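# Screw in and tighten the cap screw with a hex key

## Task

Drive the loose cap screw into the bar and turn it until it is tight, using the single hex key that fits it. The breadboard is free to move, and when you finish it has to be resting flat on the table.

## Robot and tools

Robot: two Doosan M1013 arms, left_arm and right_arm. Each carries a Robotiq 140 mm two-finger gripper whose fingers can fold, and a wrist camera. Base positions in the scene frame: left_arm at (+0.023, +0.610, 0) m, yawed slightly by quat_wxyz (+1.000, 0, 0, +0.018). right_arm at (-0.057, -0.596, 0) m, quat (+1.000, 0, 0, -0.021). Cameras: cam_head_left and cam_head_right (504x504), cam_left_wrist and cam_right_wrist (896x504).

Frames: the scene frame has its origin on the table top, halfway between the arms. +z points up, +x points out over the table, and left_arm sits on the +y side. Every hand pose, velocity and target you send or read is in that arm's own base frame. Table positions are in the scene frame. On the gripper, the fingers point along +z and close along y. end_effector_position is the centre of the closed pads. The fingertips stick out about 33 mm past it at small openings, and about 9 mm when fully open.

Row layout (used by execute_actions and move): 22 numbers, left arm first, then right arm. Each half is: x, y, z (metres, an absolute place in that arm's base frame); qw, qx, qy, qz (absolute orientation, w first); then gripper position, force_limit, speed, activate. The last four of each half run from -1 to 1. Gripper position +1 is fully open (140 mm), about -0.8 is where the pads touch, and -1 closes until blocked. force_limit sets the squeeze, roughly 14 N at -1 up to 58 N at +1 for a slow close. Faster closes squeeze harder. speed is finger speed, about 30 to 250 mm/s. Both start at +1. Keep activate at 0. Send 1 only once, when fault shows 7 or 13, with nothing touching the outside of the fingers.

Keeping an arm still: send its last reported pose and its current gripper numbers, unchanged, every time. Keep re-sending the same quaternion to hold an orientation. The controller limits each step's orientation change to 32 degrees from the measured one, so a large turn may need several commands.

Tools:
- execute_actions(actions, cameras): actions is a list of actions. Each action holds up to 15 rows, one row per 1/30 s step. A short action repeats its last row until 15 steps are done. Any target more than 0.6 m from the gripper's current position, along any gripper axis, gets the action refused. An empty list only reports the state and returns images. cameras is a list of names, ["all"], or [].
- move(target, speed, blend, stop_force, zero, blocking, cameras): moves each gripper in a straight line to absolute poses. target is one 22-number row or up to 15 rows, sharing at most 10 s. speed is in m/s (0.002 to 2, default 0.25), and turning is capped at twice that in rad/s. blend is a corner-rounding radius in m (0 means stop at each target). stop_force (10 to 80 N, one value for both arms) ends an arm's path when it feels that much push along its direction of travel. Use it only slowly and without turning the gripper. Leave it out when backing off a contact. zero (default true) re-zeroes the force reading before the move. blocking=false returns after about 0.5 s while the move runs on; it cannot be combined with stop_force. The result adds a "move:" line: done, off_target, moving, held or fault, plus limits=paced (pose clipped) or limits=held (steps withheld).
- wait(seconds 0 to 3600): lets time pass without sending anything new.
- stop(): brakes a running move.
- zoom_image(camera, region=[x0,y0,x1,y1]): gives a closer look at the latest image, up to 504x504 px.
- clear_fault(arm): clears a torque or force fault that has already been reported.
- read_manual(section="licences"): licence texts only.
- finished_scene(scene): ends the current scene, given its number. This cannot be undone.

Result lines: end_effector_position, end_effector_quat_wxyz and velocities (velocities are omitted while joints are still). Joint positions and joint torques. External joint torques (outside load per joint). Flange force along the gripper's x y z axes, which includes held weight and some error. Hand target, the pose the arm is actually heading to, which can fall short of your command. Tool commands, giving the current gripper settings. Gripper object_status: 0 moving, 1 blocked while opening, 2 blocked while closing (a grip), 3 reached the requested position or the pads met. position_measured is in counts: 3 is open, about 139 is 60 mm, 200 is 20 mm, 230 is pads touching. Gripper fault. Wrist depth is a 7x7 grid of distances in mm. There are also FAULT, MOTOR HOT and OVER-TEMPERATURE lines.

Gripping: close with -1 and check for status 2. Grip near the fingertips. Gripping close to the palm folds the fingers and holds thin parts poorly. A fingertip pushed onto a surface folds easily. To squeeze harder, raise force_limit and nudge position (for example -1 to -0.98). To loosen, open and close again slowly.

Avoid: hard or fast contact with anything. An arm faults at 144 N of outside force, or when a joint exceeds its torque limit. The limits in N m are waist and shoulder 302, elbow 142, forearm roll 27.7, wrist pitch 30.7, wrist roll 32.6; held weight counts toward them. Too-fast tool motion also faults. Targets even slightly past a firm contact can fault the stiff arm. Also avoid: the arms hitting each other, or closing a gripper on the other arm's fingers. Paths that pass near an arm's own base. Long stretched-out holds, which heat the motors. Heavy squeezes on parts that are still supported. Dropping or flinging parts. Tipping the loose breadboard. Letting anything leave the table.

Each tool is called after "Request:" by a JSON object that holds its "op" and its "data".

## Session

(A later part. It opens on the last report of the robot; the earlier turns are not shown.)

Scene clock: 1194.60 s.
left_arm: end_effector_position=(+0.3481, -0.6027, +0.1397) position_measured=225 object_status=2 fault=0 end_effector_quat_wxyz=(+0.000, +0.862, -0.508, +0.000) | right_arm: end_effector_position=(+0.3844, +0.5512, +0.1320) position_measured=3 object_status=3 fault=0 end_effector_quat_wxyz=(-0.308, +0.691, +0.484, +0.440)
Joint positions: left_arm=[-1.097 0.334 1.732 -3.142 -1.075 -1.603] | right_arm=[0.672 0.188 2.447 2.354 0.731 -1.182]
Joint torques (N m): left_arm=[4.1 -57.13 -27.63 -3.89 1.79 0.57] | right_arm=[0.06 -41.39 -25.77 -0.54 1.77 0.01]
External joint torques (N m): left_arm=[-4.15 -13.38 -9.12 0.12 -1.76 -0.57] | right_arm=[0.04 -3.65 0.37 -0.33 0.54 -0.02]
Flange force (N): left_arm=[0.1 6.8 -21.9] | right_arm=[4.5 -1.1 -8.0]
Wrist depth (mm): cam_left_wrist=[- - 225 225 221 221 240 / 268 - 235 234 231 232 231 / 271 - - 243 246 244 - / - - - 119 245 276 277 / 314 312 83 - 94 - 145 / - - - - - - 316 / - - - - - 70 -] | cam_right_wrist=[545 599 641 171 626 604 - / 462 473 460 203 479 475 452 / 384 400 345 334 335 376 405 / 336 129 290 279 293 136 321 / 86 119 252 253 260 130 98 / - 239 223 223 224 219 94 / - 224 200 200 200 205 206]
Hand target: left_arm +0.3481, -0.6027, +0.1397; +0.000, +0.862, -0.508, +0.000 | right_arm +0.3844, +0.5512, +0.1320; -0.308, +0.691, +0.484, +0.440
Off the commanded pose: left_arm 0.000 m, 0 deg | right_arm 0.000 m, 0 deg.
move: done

Request:
{"op": "move", "data": {"target": [0.3482,-0.6025,0.1402,0,0.8829,-0.4695,0,-1,1,-1,0,0.3844,0.5512,0.132,-0.3082,0.6909,0.4838,0.4401,1,-1,0,0], "speed": 0.03, "cameras": []}}

Request:
{"op": "move", "data": {"target": [0.3482,-0.6025,0.1500,0,0.8829,-0.4695,0,-1,1,-1,0,0.3844,0.5512,0.132,-0.3082,0.6909,0.4838,0.4401,1,-1,0,0], "speed": 0.015, "stop_force": 15, "cameras": ["cam_right_wrist"]}}

Request:
{"op": "zoom_image", "data": {"camera": "cam_right_wrist", "region": [380, 100, 580, 300]}}

Scene clock: 1200.70 s.
left_arm: end_effector_position=(+0.3482, -0.6025, +0.1402) position_measured=225 object_status=2 fault=0 end_effector_quat_wxyz=(+0.000, +0.883, -0.470, +0.000) | right_arm: end_effector_position=(+0.3844, +0.5512, +0.1320) position_measured=3 object_status=3 fault=0 end_effector_quat_wxyz=(-0.308, +0.691, +0.484, +0.440)
Joint positions: left_arm=[-1.096 0.334 1.732 -3.142 -1.076 -1.69] | right_arm=[0.672 0.188 2.447 2.354 0.731 -1.182]
Joint torques (N m): left_arm=[2.38 -71.26 -37.3 -4.93 1.56 0.45] | right_arm=[-0.2 -41.37 -25.6 -0.6 1.7 -0.04]
External joint torques (N m): left_arm=[-2.62 0.85 0.57 1.16 -1.53 -0.45] | right_arm=[0.01 -3.37 0.03 -0.25 0.61 0.03]
Flange force (N): left_arm=[0.4 4.4 -1.4] | right_arm=[4.3 -0.7 -7.0]
Wrist depth (mm): cam_left_wrist=[252 - 223 223 222 221 - / - 238 - 232 234 231 235 / 280 272 249 156 247 245 - / - - - 114 256 255 279 / 317 - 83 - 94 296 152 / 330 - - - - - - / - - - - - 70 -] | cam_right_wrist=[538 638 604 171 649 609 584 / 485 448 474 204 475 475 480 / 369 386 384 332 347 377 392 / 333 129 297 278 293 136 331 / 86 119 253 253 254 139 98 / - 240 223 223 224 225 94 / - 224 200 199 201 205 205]
Hand target: left_arm +0.3482, -0.6025, +0.1402; +0.000, +0.883, -0.470, +0.000 | right_arm +0.3844, +0.5512, +0.1320; -0.308, +0.691, +0.484, +0.440
Off the commanded pose: left_arm 0.000 m, 0 deg | right_arm 0.000 m, 0 deg.
move: done

Scene clock: 1201.33 s.
left_arm: end_effector_position=(+0.3481, -0.6023, +0.1408) position_measured=225 object_status=2 fault=0 end_effector_quat_wxyz=(+0.000, +0.883, -0.469, +0.000) | right_arm: end_effector_position=(+0.3844, +0.5512, +0.1320) position_measured=3 object_status=3 fault=0 end_effector_quat_wxyz=(-0.308, +0.691, +0.484, +0.440)
Joint positions: left_arm=[-1.096 0.333 1.732 -3.142 -1.077 -1.69] | right_arm=[0.672 0.188 2.447 2.354 0.731 -1.182]
Joint torques (N m): left_arm=[-0.1 -84.75 -47.48 -5.96 1.92 0.57] | right_arm=[0.11 -41.1 -25.4 -0.57 1.69 0]
External joint torques (N m): left_arm=[0.15 14.31 10.7 2.2 -1.88 -0.57] | right_arm=[-0.19 -3.34 0.12 -0.28 0.6 0]
Flange force (N): left_arm=[-0.1 0.6 17.9] | right_arm=[4.0 -0.3 -7.3]
Wrist depth (mm): cam_left_wrist=[- - 225 224 222 223 236 / - 241 - 234 231 225 229 / 279 - - 239 249 245 268 / - - - 114 256 281 280 / 314 - 83 - 94 294 294 / 331 - - - - - - / - - - - - 70 -] | cam_right_wrist=[546 599 639 176 615 576 614 / 468 470 451 202 476 502 494 / 384 400 386 333 345 376 389 / 336 129 298 278 293 136 332 / 86 119 253 253 253 139 98 / - 239 222 224 223 223 94 / - 224 199 204 200 205 80]
Hand target: left_arm +0.3481, -0.6023, +0.1408; +0.000, +0.883, -0.470, +0.000 | right_arm +0.3844, +0.5512, +0.1320; -0.308, +0.691, +0.484, +0.440
Off the commanded pose: left_arm 0.009 m, 0 deg | right_arm 0.000 m, 0 deg.
move: contact (left_arm)

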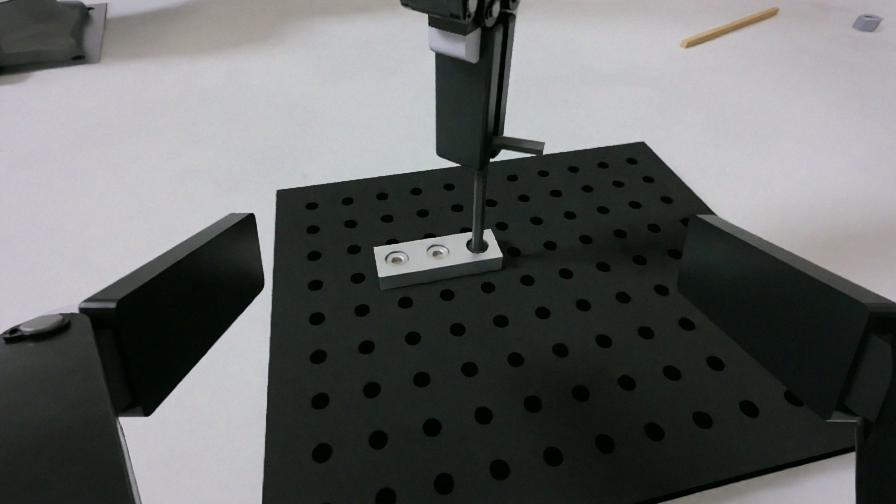

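Scaled by 2.520 from the camera's image (finer frame: 1280x720).

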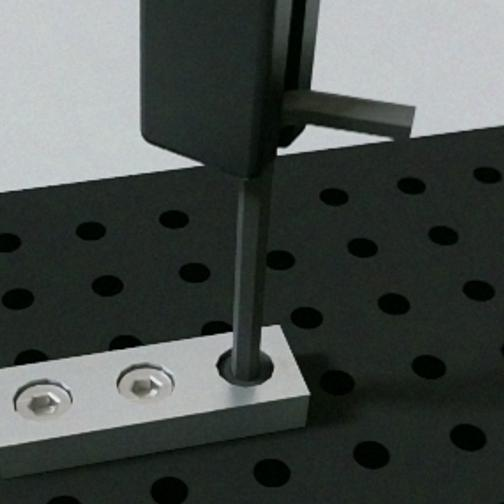

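Request:
{"op": "move", "data": {"target": [[0.3482,-0.6025,0.1402,0,0.8829,-0.4695,0,-1,1,-1,0,0.3844,0.5512,0.132,-0.3082,0.6909,0.4838,0.4401,1,-1,0,0],[0.3482,-0.6025,0.1402,0,0.8829,-0.4695,0,-0.6,-0.5,-1,0,0.3844,0.5512,0.132,-0.3082,0.6909,0.4838,0.4401,1,-1,0,0]], "speed": 0.02, "cameras": ["cam_right_wrist","cam_left_wrist"]}}

Request:
{"op": "zoom_image", "data": {"camera": "cam_right_wrist", "region": [380, 100, 580, 300]}}

Scene clock: 1210.03 s.
left_arm: end_effector_position=(+0.3482, -0.6025, +0.1402) position_measured=205 object_status=0 fault=0 end_effector_quat_wxyz=(+0.000, +0.883, -0.469, +0.000) | right_arm: end_effector_position=(+0.3844, +0.5512, +0.1320) position_measured=3 object_status=3 fault=0 end_effector_quat_wxyz=(-0.308, +0.691, +0.484, +0.440)
Joint positions: left_arm=[-1.096 0.334 1.732 -3.142 -1.076 -1.69] | right_arm=[0.672 0.188 2.447 2.354 0.731 -1.182]
Joint torques (N m): left_arm=[3.64 -74.8 -38.43 -4.38 0.76 0.45] | right_arm=[0.49 -41.27 -25.58 -0.54 1.74 0.03]
External joint torques (N m): left_arm=[-3.65 4.31 1.65 0.61 -0.72 -0.45] | right_arm=[-0.63 -3.46 0.12 -0.31 0.57 -0.03]
Flange force (N): left_arm=[2.6 6.1 3.7] | right_arm=[4.0 0.6 -8.1]
Wrist depth (mm): cam_left_wrist=[- 227 223 225 223 222 241 / - - 231 235 234 228 235 / 278 - - 236 246 243 262 / 291 - - 137 258 253 273 / 313 311 84 83 - 94 147 / - - - - - - - / - - - - - - -] | cam_right_wrist=[543 - 608 166 581 619 611 / 452 467 469 195 476 483 480 / 384 385 386 334 348 376 391 / 334 129 290 278 291 135 331 / 86 119 253 252 253 139 98 / - 239 223 223 224 224 94 / - 224 199 200 200 205 205]
Hand target: left_arm +0.3482, -0.6025, +0.1402; +0.000, +0.883, -0.470, +0.000 | right_arm +0.3844, +0.5512, +0.1320; -0.308, +0.691, +0.484, +0.440
Off the commanded pose: left_arm 0.000 m, 0 deg | right_arm 0.000 m, 0 deg.
move: done
Images, in order (width x height): cam_left_wrist 896x504, cam_right_wrist 896x504.

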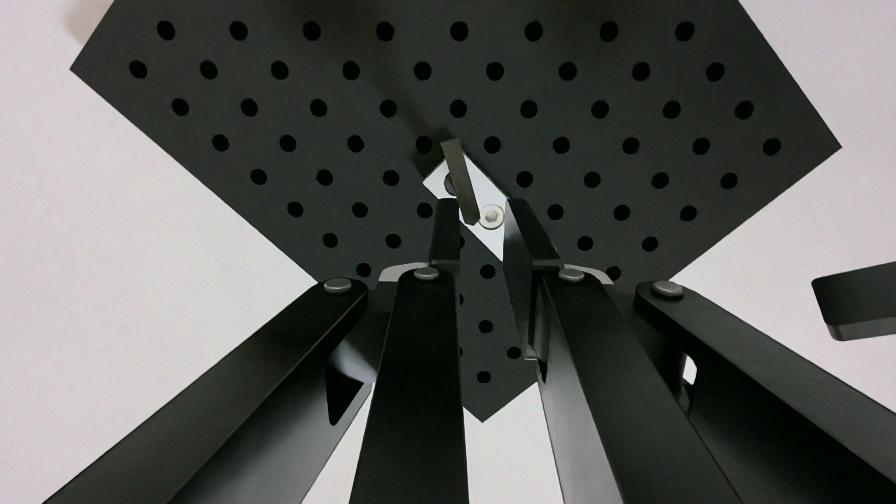

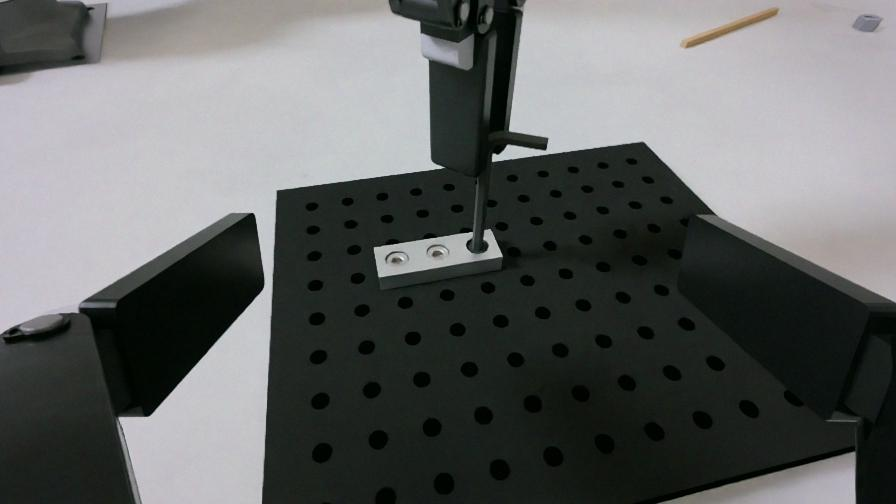

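Scaled by 2.520 from the camera's image (finer frame: 1280x720).

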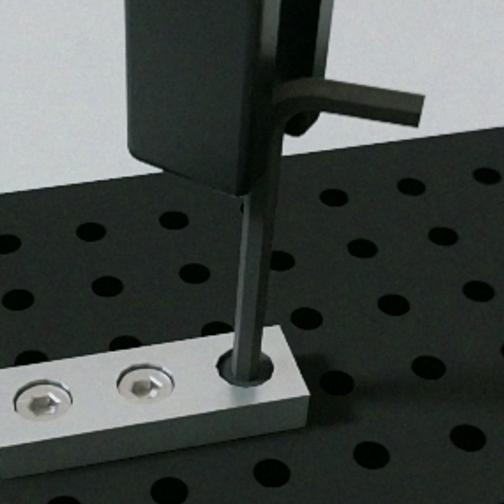

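Request:
{"op": "move", "data": {"target": [[0.3500,-0.6010,0.1402,0,0.9336,-0.3584,0,-0.6,-0.5,-1,0,0.3844,0.5512,0.132,-0.3082,0.6909,0.4838,0.4401,1,-1,0,0],[0.3500,-0.6010,0.1402,0,0.9336,-0.3584,0,-1,-1,-1,0,0.3844,0.5512,0.132,-0.3082,0.6909,0.4838,0.4401,1,-1,0,0]], "speed": 0.03, "cameras": ["cam_left_wrist"]}}

Request:
{"op": "move", "data": {"target": [0.3500,-0.6010,0.1560,0,0.9336,-0.3584,0,-1,-1,-1,0,0.3844,0.5512,0.132,-0.3082,0.6909,0.4838,0.4401,1,-1,0,0], "speed": 0.015, "stop_force": 12, "cameras": ["cam_right_wrist"]}}

Request:
{"op": "zoom_image", "data": {"camera": "cam_right_wrist", "region": [380, 100, 580, 300]}}

Scene clock: 1228.97 s.
left_arm: end_effector_position=(+0.3500, -0.6010, +0.1402) position_measured=222 object_status=0 fault=0 end_effector_quat_wxyz=(+0.000, +0.934, -0.358, +0.000) | right_arm: end_effector_position=(+0.3844, +0.5512, +0.1320) position_measured=3 object_status=3 fault=0 end_effector_quat_wxyz=(-0.308, +0.691, +0.484, +0.440)
Joint positions: left_arm=[-1.093 0.333 1.733 -3.142 -1.076 -1.931] | right_arm=[0.672 0.188 2.447 2.354 0.731 -1.182]
Joint torques (N m): left_arm=[-3.64 -70.84 -38.7 -7.63 2.7 0.53] | right_arm=[-0.14 -40.89 -25.45 -0.56 1.73 0.04]
External joint torques (N m): left_arm=[4.12 0.34 1.93 3.89 -2.67 -0.54] | right_arm=[0.03 -3.77 0.5 -0.28 0.55 -0.04]
Flange force (N): left_arm=[0.1 -5.4 -2.5] | right_arm=[4.4 -1.4 -8.3]
Wrist depth (mm): cam_left_wrist=[- 229 225 225 223 220 243 / 264 - 234 237 231 231 251 / 278 - - 156 245 245 257 / 288 - - 119 256 257 282 / 313 307 88 - - - - / 333 - - - - - 153 / - - - - - 70 -] | cam_right_wrist=[539 599 606 172 619 588 554 / 468 470 476 210 475 476 477 / 383 383 386 334 348 376 387 / 335 129 292 284 292 136 330 / 86 119 252 253 253 139 98 / - 238 222 222 223 224 94 / - 223 200 200 200 205 206]
Hand target: left_arm +0.3500, -0.6010, +0.1402; +0.000, +0.934, -0.358, +0.000 | right_arm +0.3844, +0.5512, +0.1320; -0.308, +0.691, +0.484, +0.440
Off the commanded pose: left_arm 0.000 m, 0 deg | right_arm 0.000 m, 0 deg.
move: done

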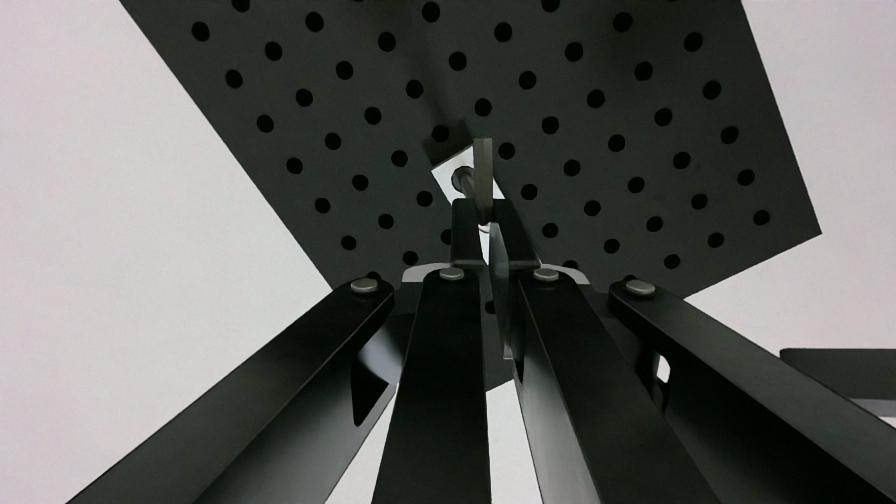

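Scene clock: 1229.60 s.
left_arm: end_effector_position=(+0.3499, -0.6008, +0.1407) position_measured=222 object_status=2 fault=0 end_effector_quat_wxyz=(+0.000, +0.934, -0.358, +0.000) | right_arm: end_effector_position=(+0.3844, +0.5512, +0.1320) position_measured=3 object_status=3 fault=0 end_effector_quat_wxyz=(-0.308, +0.691, +0.484, +0.440)
Joint positions: left_arm=[-1.093 0.333 1.732 -3.142 -1.077 -1.931] | right_arm=[0.672 0.188 2.447 2.354 0.731 -1.182]
Joint torques (N m): left_arm=[-0.29 -85.48 -47.78 -6.19 1.97 0.47] | right_arm=[0.1 -41.11 -25.55 -0.57 1.72 -0.03]
External joint torques (N m): left_arm=[0.72 15.04 11 2.45 -1.94 -0.47] | right_arm=[-0.11 -3.69 0.19 -0.29 0.59 0.03]
Flange force (N): left_arm=[0.6 -0.2 18.6] | right_arm=[4.6 -0.7 -8.1]
Wrist depth (mm): cam_left_wrist=[253 225 - 222 223 223 243 / 266 263 - 234 233 232 255 / 284 - 249 155 246 245 264 / 302 - 259 119 253 256 282 / - - 88 - - 293 294 / - - - - - - 153 / - - - - - 70 -] | cam_right_wrist=[539 593 606 171 614 615 605 / 473 470 474 209 480 477 456 / 381 385 387 332 345 376 380 / 336 129 292 278 293 135 329 / 86 119 253 253 253 139 98 / - 239 222 221 224 224 94 / - 224 199 199 201 206 206]
Hand target: left_arm +0.3499, -0.6008, +0.1407; +0.000, +0.934, -0.358, +0.000 | right_arm +0.3844, +0.5512, +0.1320; -0.308, +0.691, +0.484, +0.440
Off the commanded pose: left_arm 0.015 m, 0 deg | right_arm 0.000 m, 0 deg.
move: contact (left_arm)

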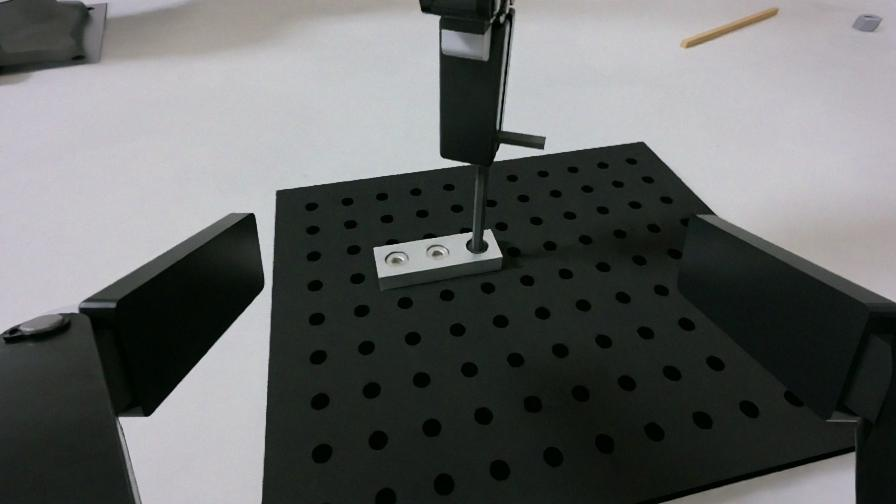

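Scaled by 2.520 from the camera's image (finer frame: 1280x720).

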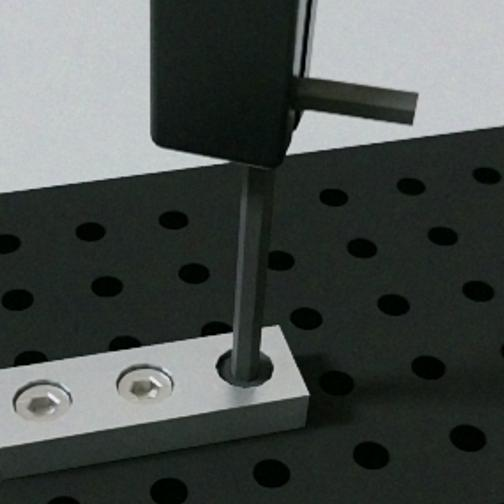

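Request:
{"op": "move", "data": {"target": [0.3520,-0.5988,0.1402,0,0.9336,-0.3584,0,-1,-1,-1,0,0.3844,0.5512,0.132,-0.3082,0.6909,0.4838,0.4401,1,-1,0,0], "speed": 0.02, "cameras": ["cam_left_wrist"]}}

Request:
{"op": "zoom_image", "data": {"camera": "cam_left_wrist", "region": [400, 110, 560, 270]}}

Scene clock: 1235.73 s.
left_arm: end_effector_position=(+0.3520, -0.5988, +0.1403) position_measured=222 object_status=2 fault=0 end_effector_quat_wxyz=(+0.000, +0.934, -0.358, +0.000) | right_arm: end_effector_position=(+0.3844, +0.5512, +0.1320) position_measured=3 object_status=3 fault=0 end_effector_quat_wxyz=(-0.308, +0.691, +0.484, +0.440)
Joint positions: left_arm=[-1.089 0.332 1.735 -3.142 -1.075 -1.927] | right_arm=[0.672 0.188 2.447 2.354 0.731 -1.182]
Joint torques (N m): left_arm=[4.39 -70.83 -35.25 -4.16 0.49 0.49] | right_arm=[-0.15 -41.34 -25.47 -0.66 1.72 0.08]
External joint torques (N m): left_arm=[-4.71 0.63 -1.48 0.4 -0.45 -0.49] | right_arm=[0.06 -3.11 0.01 -0.2 0.59 -0.08]
Flange force (N): left_arm=[1.4 8.3 -1.7] | right_arm=[3.6 -1.0 -6.2]
Wrist depth (mm): cam_left_wrist=[- - - 223 222 223 241 / 265 - - 234 233 231 - / 284 - 248 153 246 244 - / 295 292 - 119 254 258 282 / 317 - 83 - - 292 174 / - - - - - - 153 / - - - - - 70 -] | cam_right_wrist=[544 639 615 171 586 614 585 / 466 469 455 210 505 474 476 / 384 400 386 334 345 377 392 / 336 128 291 278 293 135 330 / 86 119 253 253 259 130 98 / - 237 223 224 225 223 94 / - 224 200 203 200 201 77]
Hand target: left_arm +0.3520, -0.5988, +0.1402; +0.000, +0.934, -0.358, +0.000 | right_arm +0.3844, +0.5512, +0.1320; -0.308, +0.691, +0.484, +0.440
Off the commanded pose: left_arm 0.000 m, 0 deg | right_arm 0.000 m, 0 deg.
move: done

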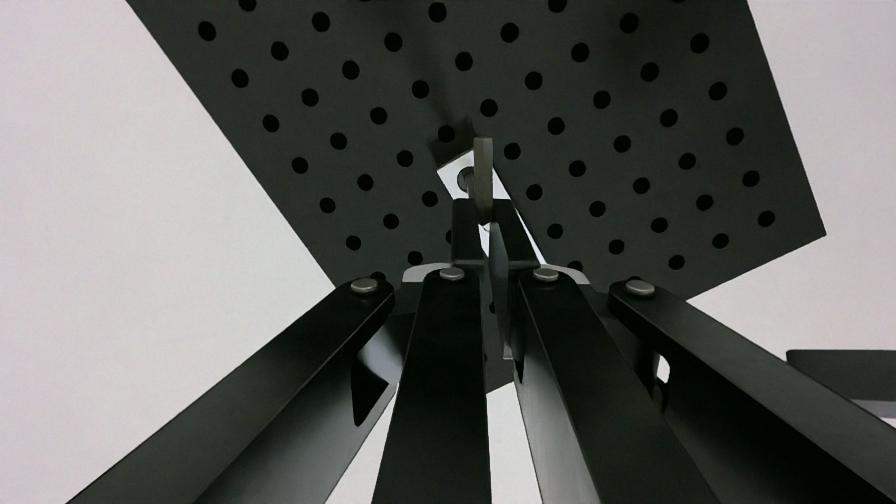

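Scaled by 3.150 from the camera's image (finer frame: 1280x720).

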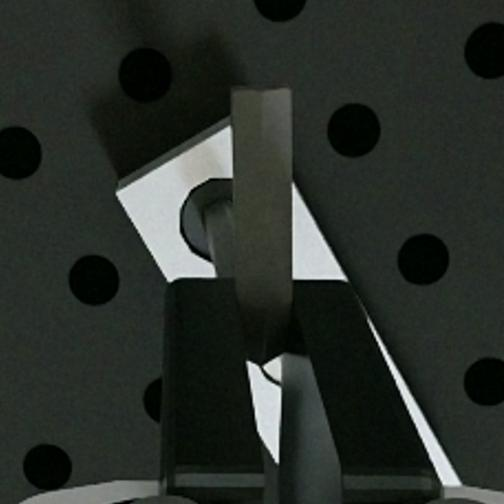

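Request:
{"op": "move", "data": {"target": [0.3520,-0.5988,0.1560,0,0.9336,-0.3584,0,-1,-1,-1,0,0.3844,0.5512,0.132,-0.3082,0.6909,0.4838,0.4401,1,-1,0,0], "speed": 0.015, "stop_force": 14, "cameras": ["cam_right_wrist"]}}

Request:
{"op": "zoom_image", "data": {"camera": "cam_right_wrist", "region": [380, 100, 580, 300]}}

Scene clock: 1239.67 s.
left_arm: end_effector_position=(+0.3520, -0.5988, +0.1560) position_measured=222 object_status=2 fault=0 end_effector_quat_wxyz=(+0.000, +0.934, -0.358, +0.000) | right_arm: end_effector_position=(+0.3844, +0.5512, +0.1320) position_measured=3 object_status=3 fault=0 end_effector_quat_wxyz=(-0.308, +0.691, +0.484, +0.440)
Joint positions: left_arm=[-1.089 0.32 1.719 -3.142 -1.102 -1.927] | right_arm=[0.672 0.188 2.447 2.354 0.731 -1.182]
Joint torques (N m): left_arm=[4.47 -74.21 -38.49 -4.22 0.42 0.43] | right_arm=[0.08 -40.84 -25.71 -0.5 1.69 -0.09]
External joint torques (N m): left_arm=[-4.67 4.54 1.13 0.4 -0.38 -0.43] | right_arm=[-0.08 -4.29 0.36 -0.35 0.62 0.09]
Flange force (N): left_arm=[1.8 8.3 3.8] | right_arm=[5.5 -0.9 -9.6]
Wrist depth (mm): cam_left_wrist=[- - 242 238 238 239 254 / 281 - 246 242 249 247 - / 294 - - 156 262 267 282 / - 310 307 119 272 273 - / - 316 83 - - - 309 / - - - - - - 159 / - - - - - 70 -] | cam_right_wrist=[543 598 574 184 - 585 619 / 467 488 488 204 454 476 476 / 382 386 374 336 348 376 389 / 333 129 292 279 293 136 331 / 86 119 253 252 253 139 98 / - 239 223 222 224 225 94 / - 223 200 200 201 205 205]
Hand target: left_arm +0.3520, -0.5988, +0.1560; +0.000, +0.934, -0.358, +0.000 | right_arm +0.3844, +0.5512, +0.1320; -0.308, +0.691, +0.484, +0.440
Off the commanded pose: left_arm 0.000 m, 0 deg | right_arm 0.000 m, 0 deg.
move: done

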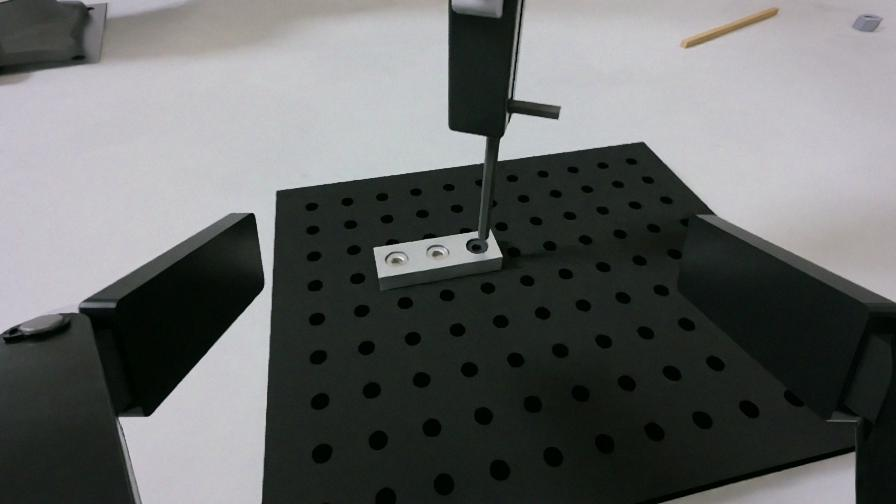

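Scaled by 2.520 from the camera's image (finer frame: 1280x720).

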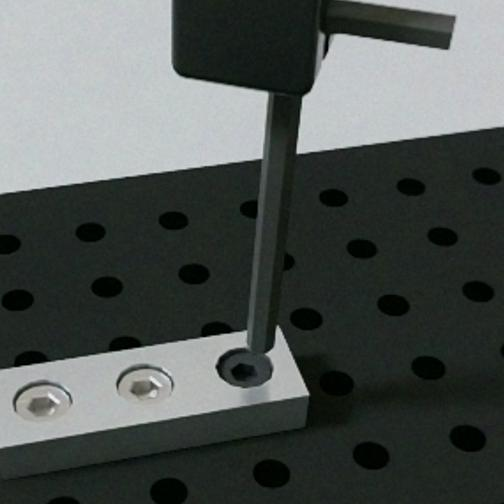

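Request:
{"op": "move", "data": {"target": [[0.3520,-0.5988,0.18,0,0.9336,-0.3584,0,-1,-1,-1,0,0.37,0.51,0.16,-0.3082,0.6909,0.4838,0.4401,1,-1,0,0],[0.45,-0.25,0.20,0,0.9336,-0.3584,0,-1,-1,-1,0,0.35,0.45,0.22,-0.3082,0.6909,0.4838,0.4401,1,-1,0,0]], "speed": 0.2, "blend": [0.02,0], "cameras": ["cam_head_right","cam_right_wrist"]}}

Request:
{"op": "zoom_image", "data": {"camera": "cam_right_wrist", "region": [300, 150, 650, 400]}}

Scene clock: 1249.03 s.
left_arm: end_effector_position=(+0.4500, -0.2500, +0.2000) position_measured=222 object_status=2 fault=0 end_effector_quat_wxyz=(+0.000, +0.934, -0.358, +0.000) | right_arm: end_effector_position=(+0.3499, +0.4500, +0.2199) position_measured=3 object_status=3 fault=0 end_effector_quat_wxyz=(-0.308, +0.691, +0.484, +0.440)
Joint positions: left_arm=[-0.574 0.014 2 -3.141 -1.127 -1.412] | right_arm=[0.478 -0.144 2.526 1.876 0.699 -0.761]
Joint torques (N m): left_arm=[5.25 -43.63 -39.16 -4.21 0.49 0.43] | right_arm=[-0.23 -17.09 -33.74 0.59 1.13 -0.01]
External joint torques (N m): left_arm=[-5.14 4.48 1.43 0.36 -0.45 -0.43] | right_arm=[0.28 -1.94 -0.08 -0.33 0.59 0.01]
Flange force (N): left_arm=[6.5 9.6 4.2] | right_arm=[0.0 0.0 0.0]
Wrist depth (mm): cam_left_wrist=[311 305 - - 300 299 - / 321 311 - - 315 313 312 / - - 337 329 328 324 329 / - - - 124 108 - 345 / - 378 83 - - 361 366 / - - - - - - 385 / - - - - - 70 -] | cam_right_wrist=[626 872 837 918 787 - 813 / 636 626 765 622 681 700 660 / 528 534 499 491 502 538 541 / 461 129 439 417 419 130 456 / 86 119 380 359 358 139 98 / - 329 335 332 340 340 94 / - 308 309 - 308 312 77]
Hand target: left_arm +0.4500, -0.2500, +0.2000; +0.000, +0.934, -0.358, +0.000 | right_arm +0.3500, +0.4500, +0.2200; -0.308, +0.691, +0.484, +0.440
Off the commanded pose: left_arm 0.000 m, 0 deg | right_arm 0.000 m, 0 deg.
move: done

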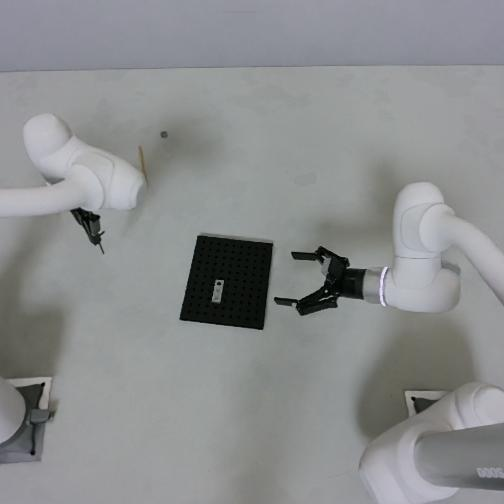

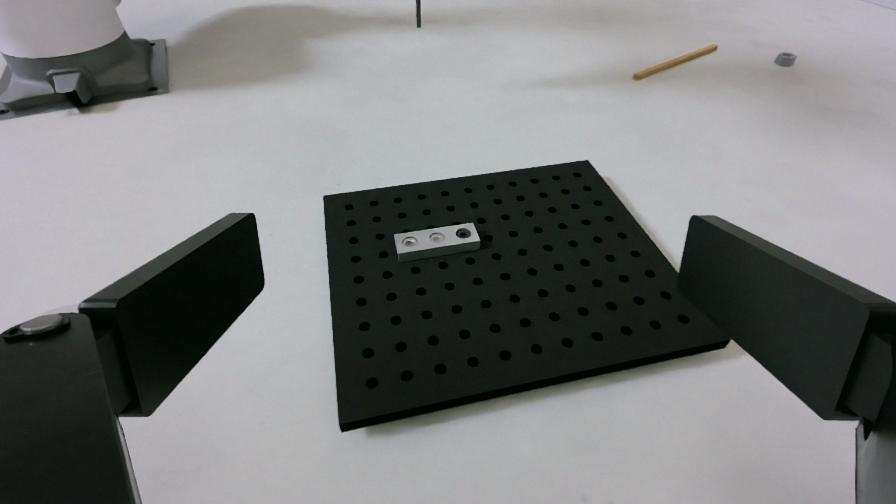

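Scaled by 1.440 from the camera's image (finer frame: 1280x720).

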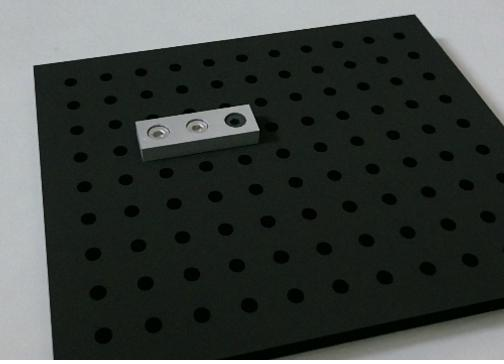

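Done; board is flat and the screw seated.

Request:
{"op": "finished_scene", "data": {"scene": 1}}

The scene is finished: the task was done.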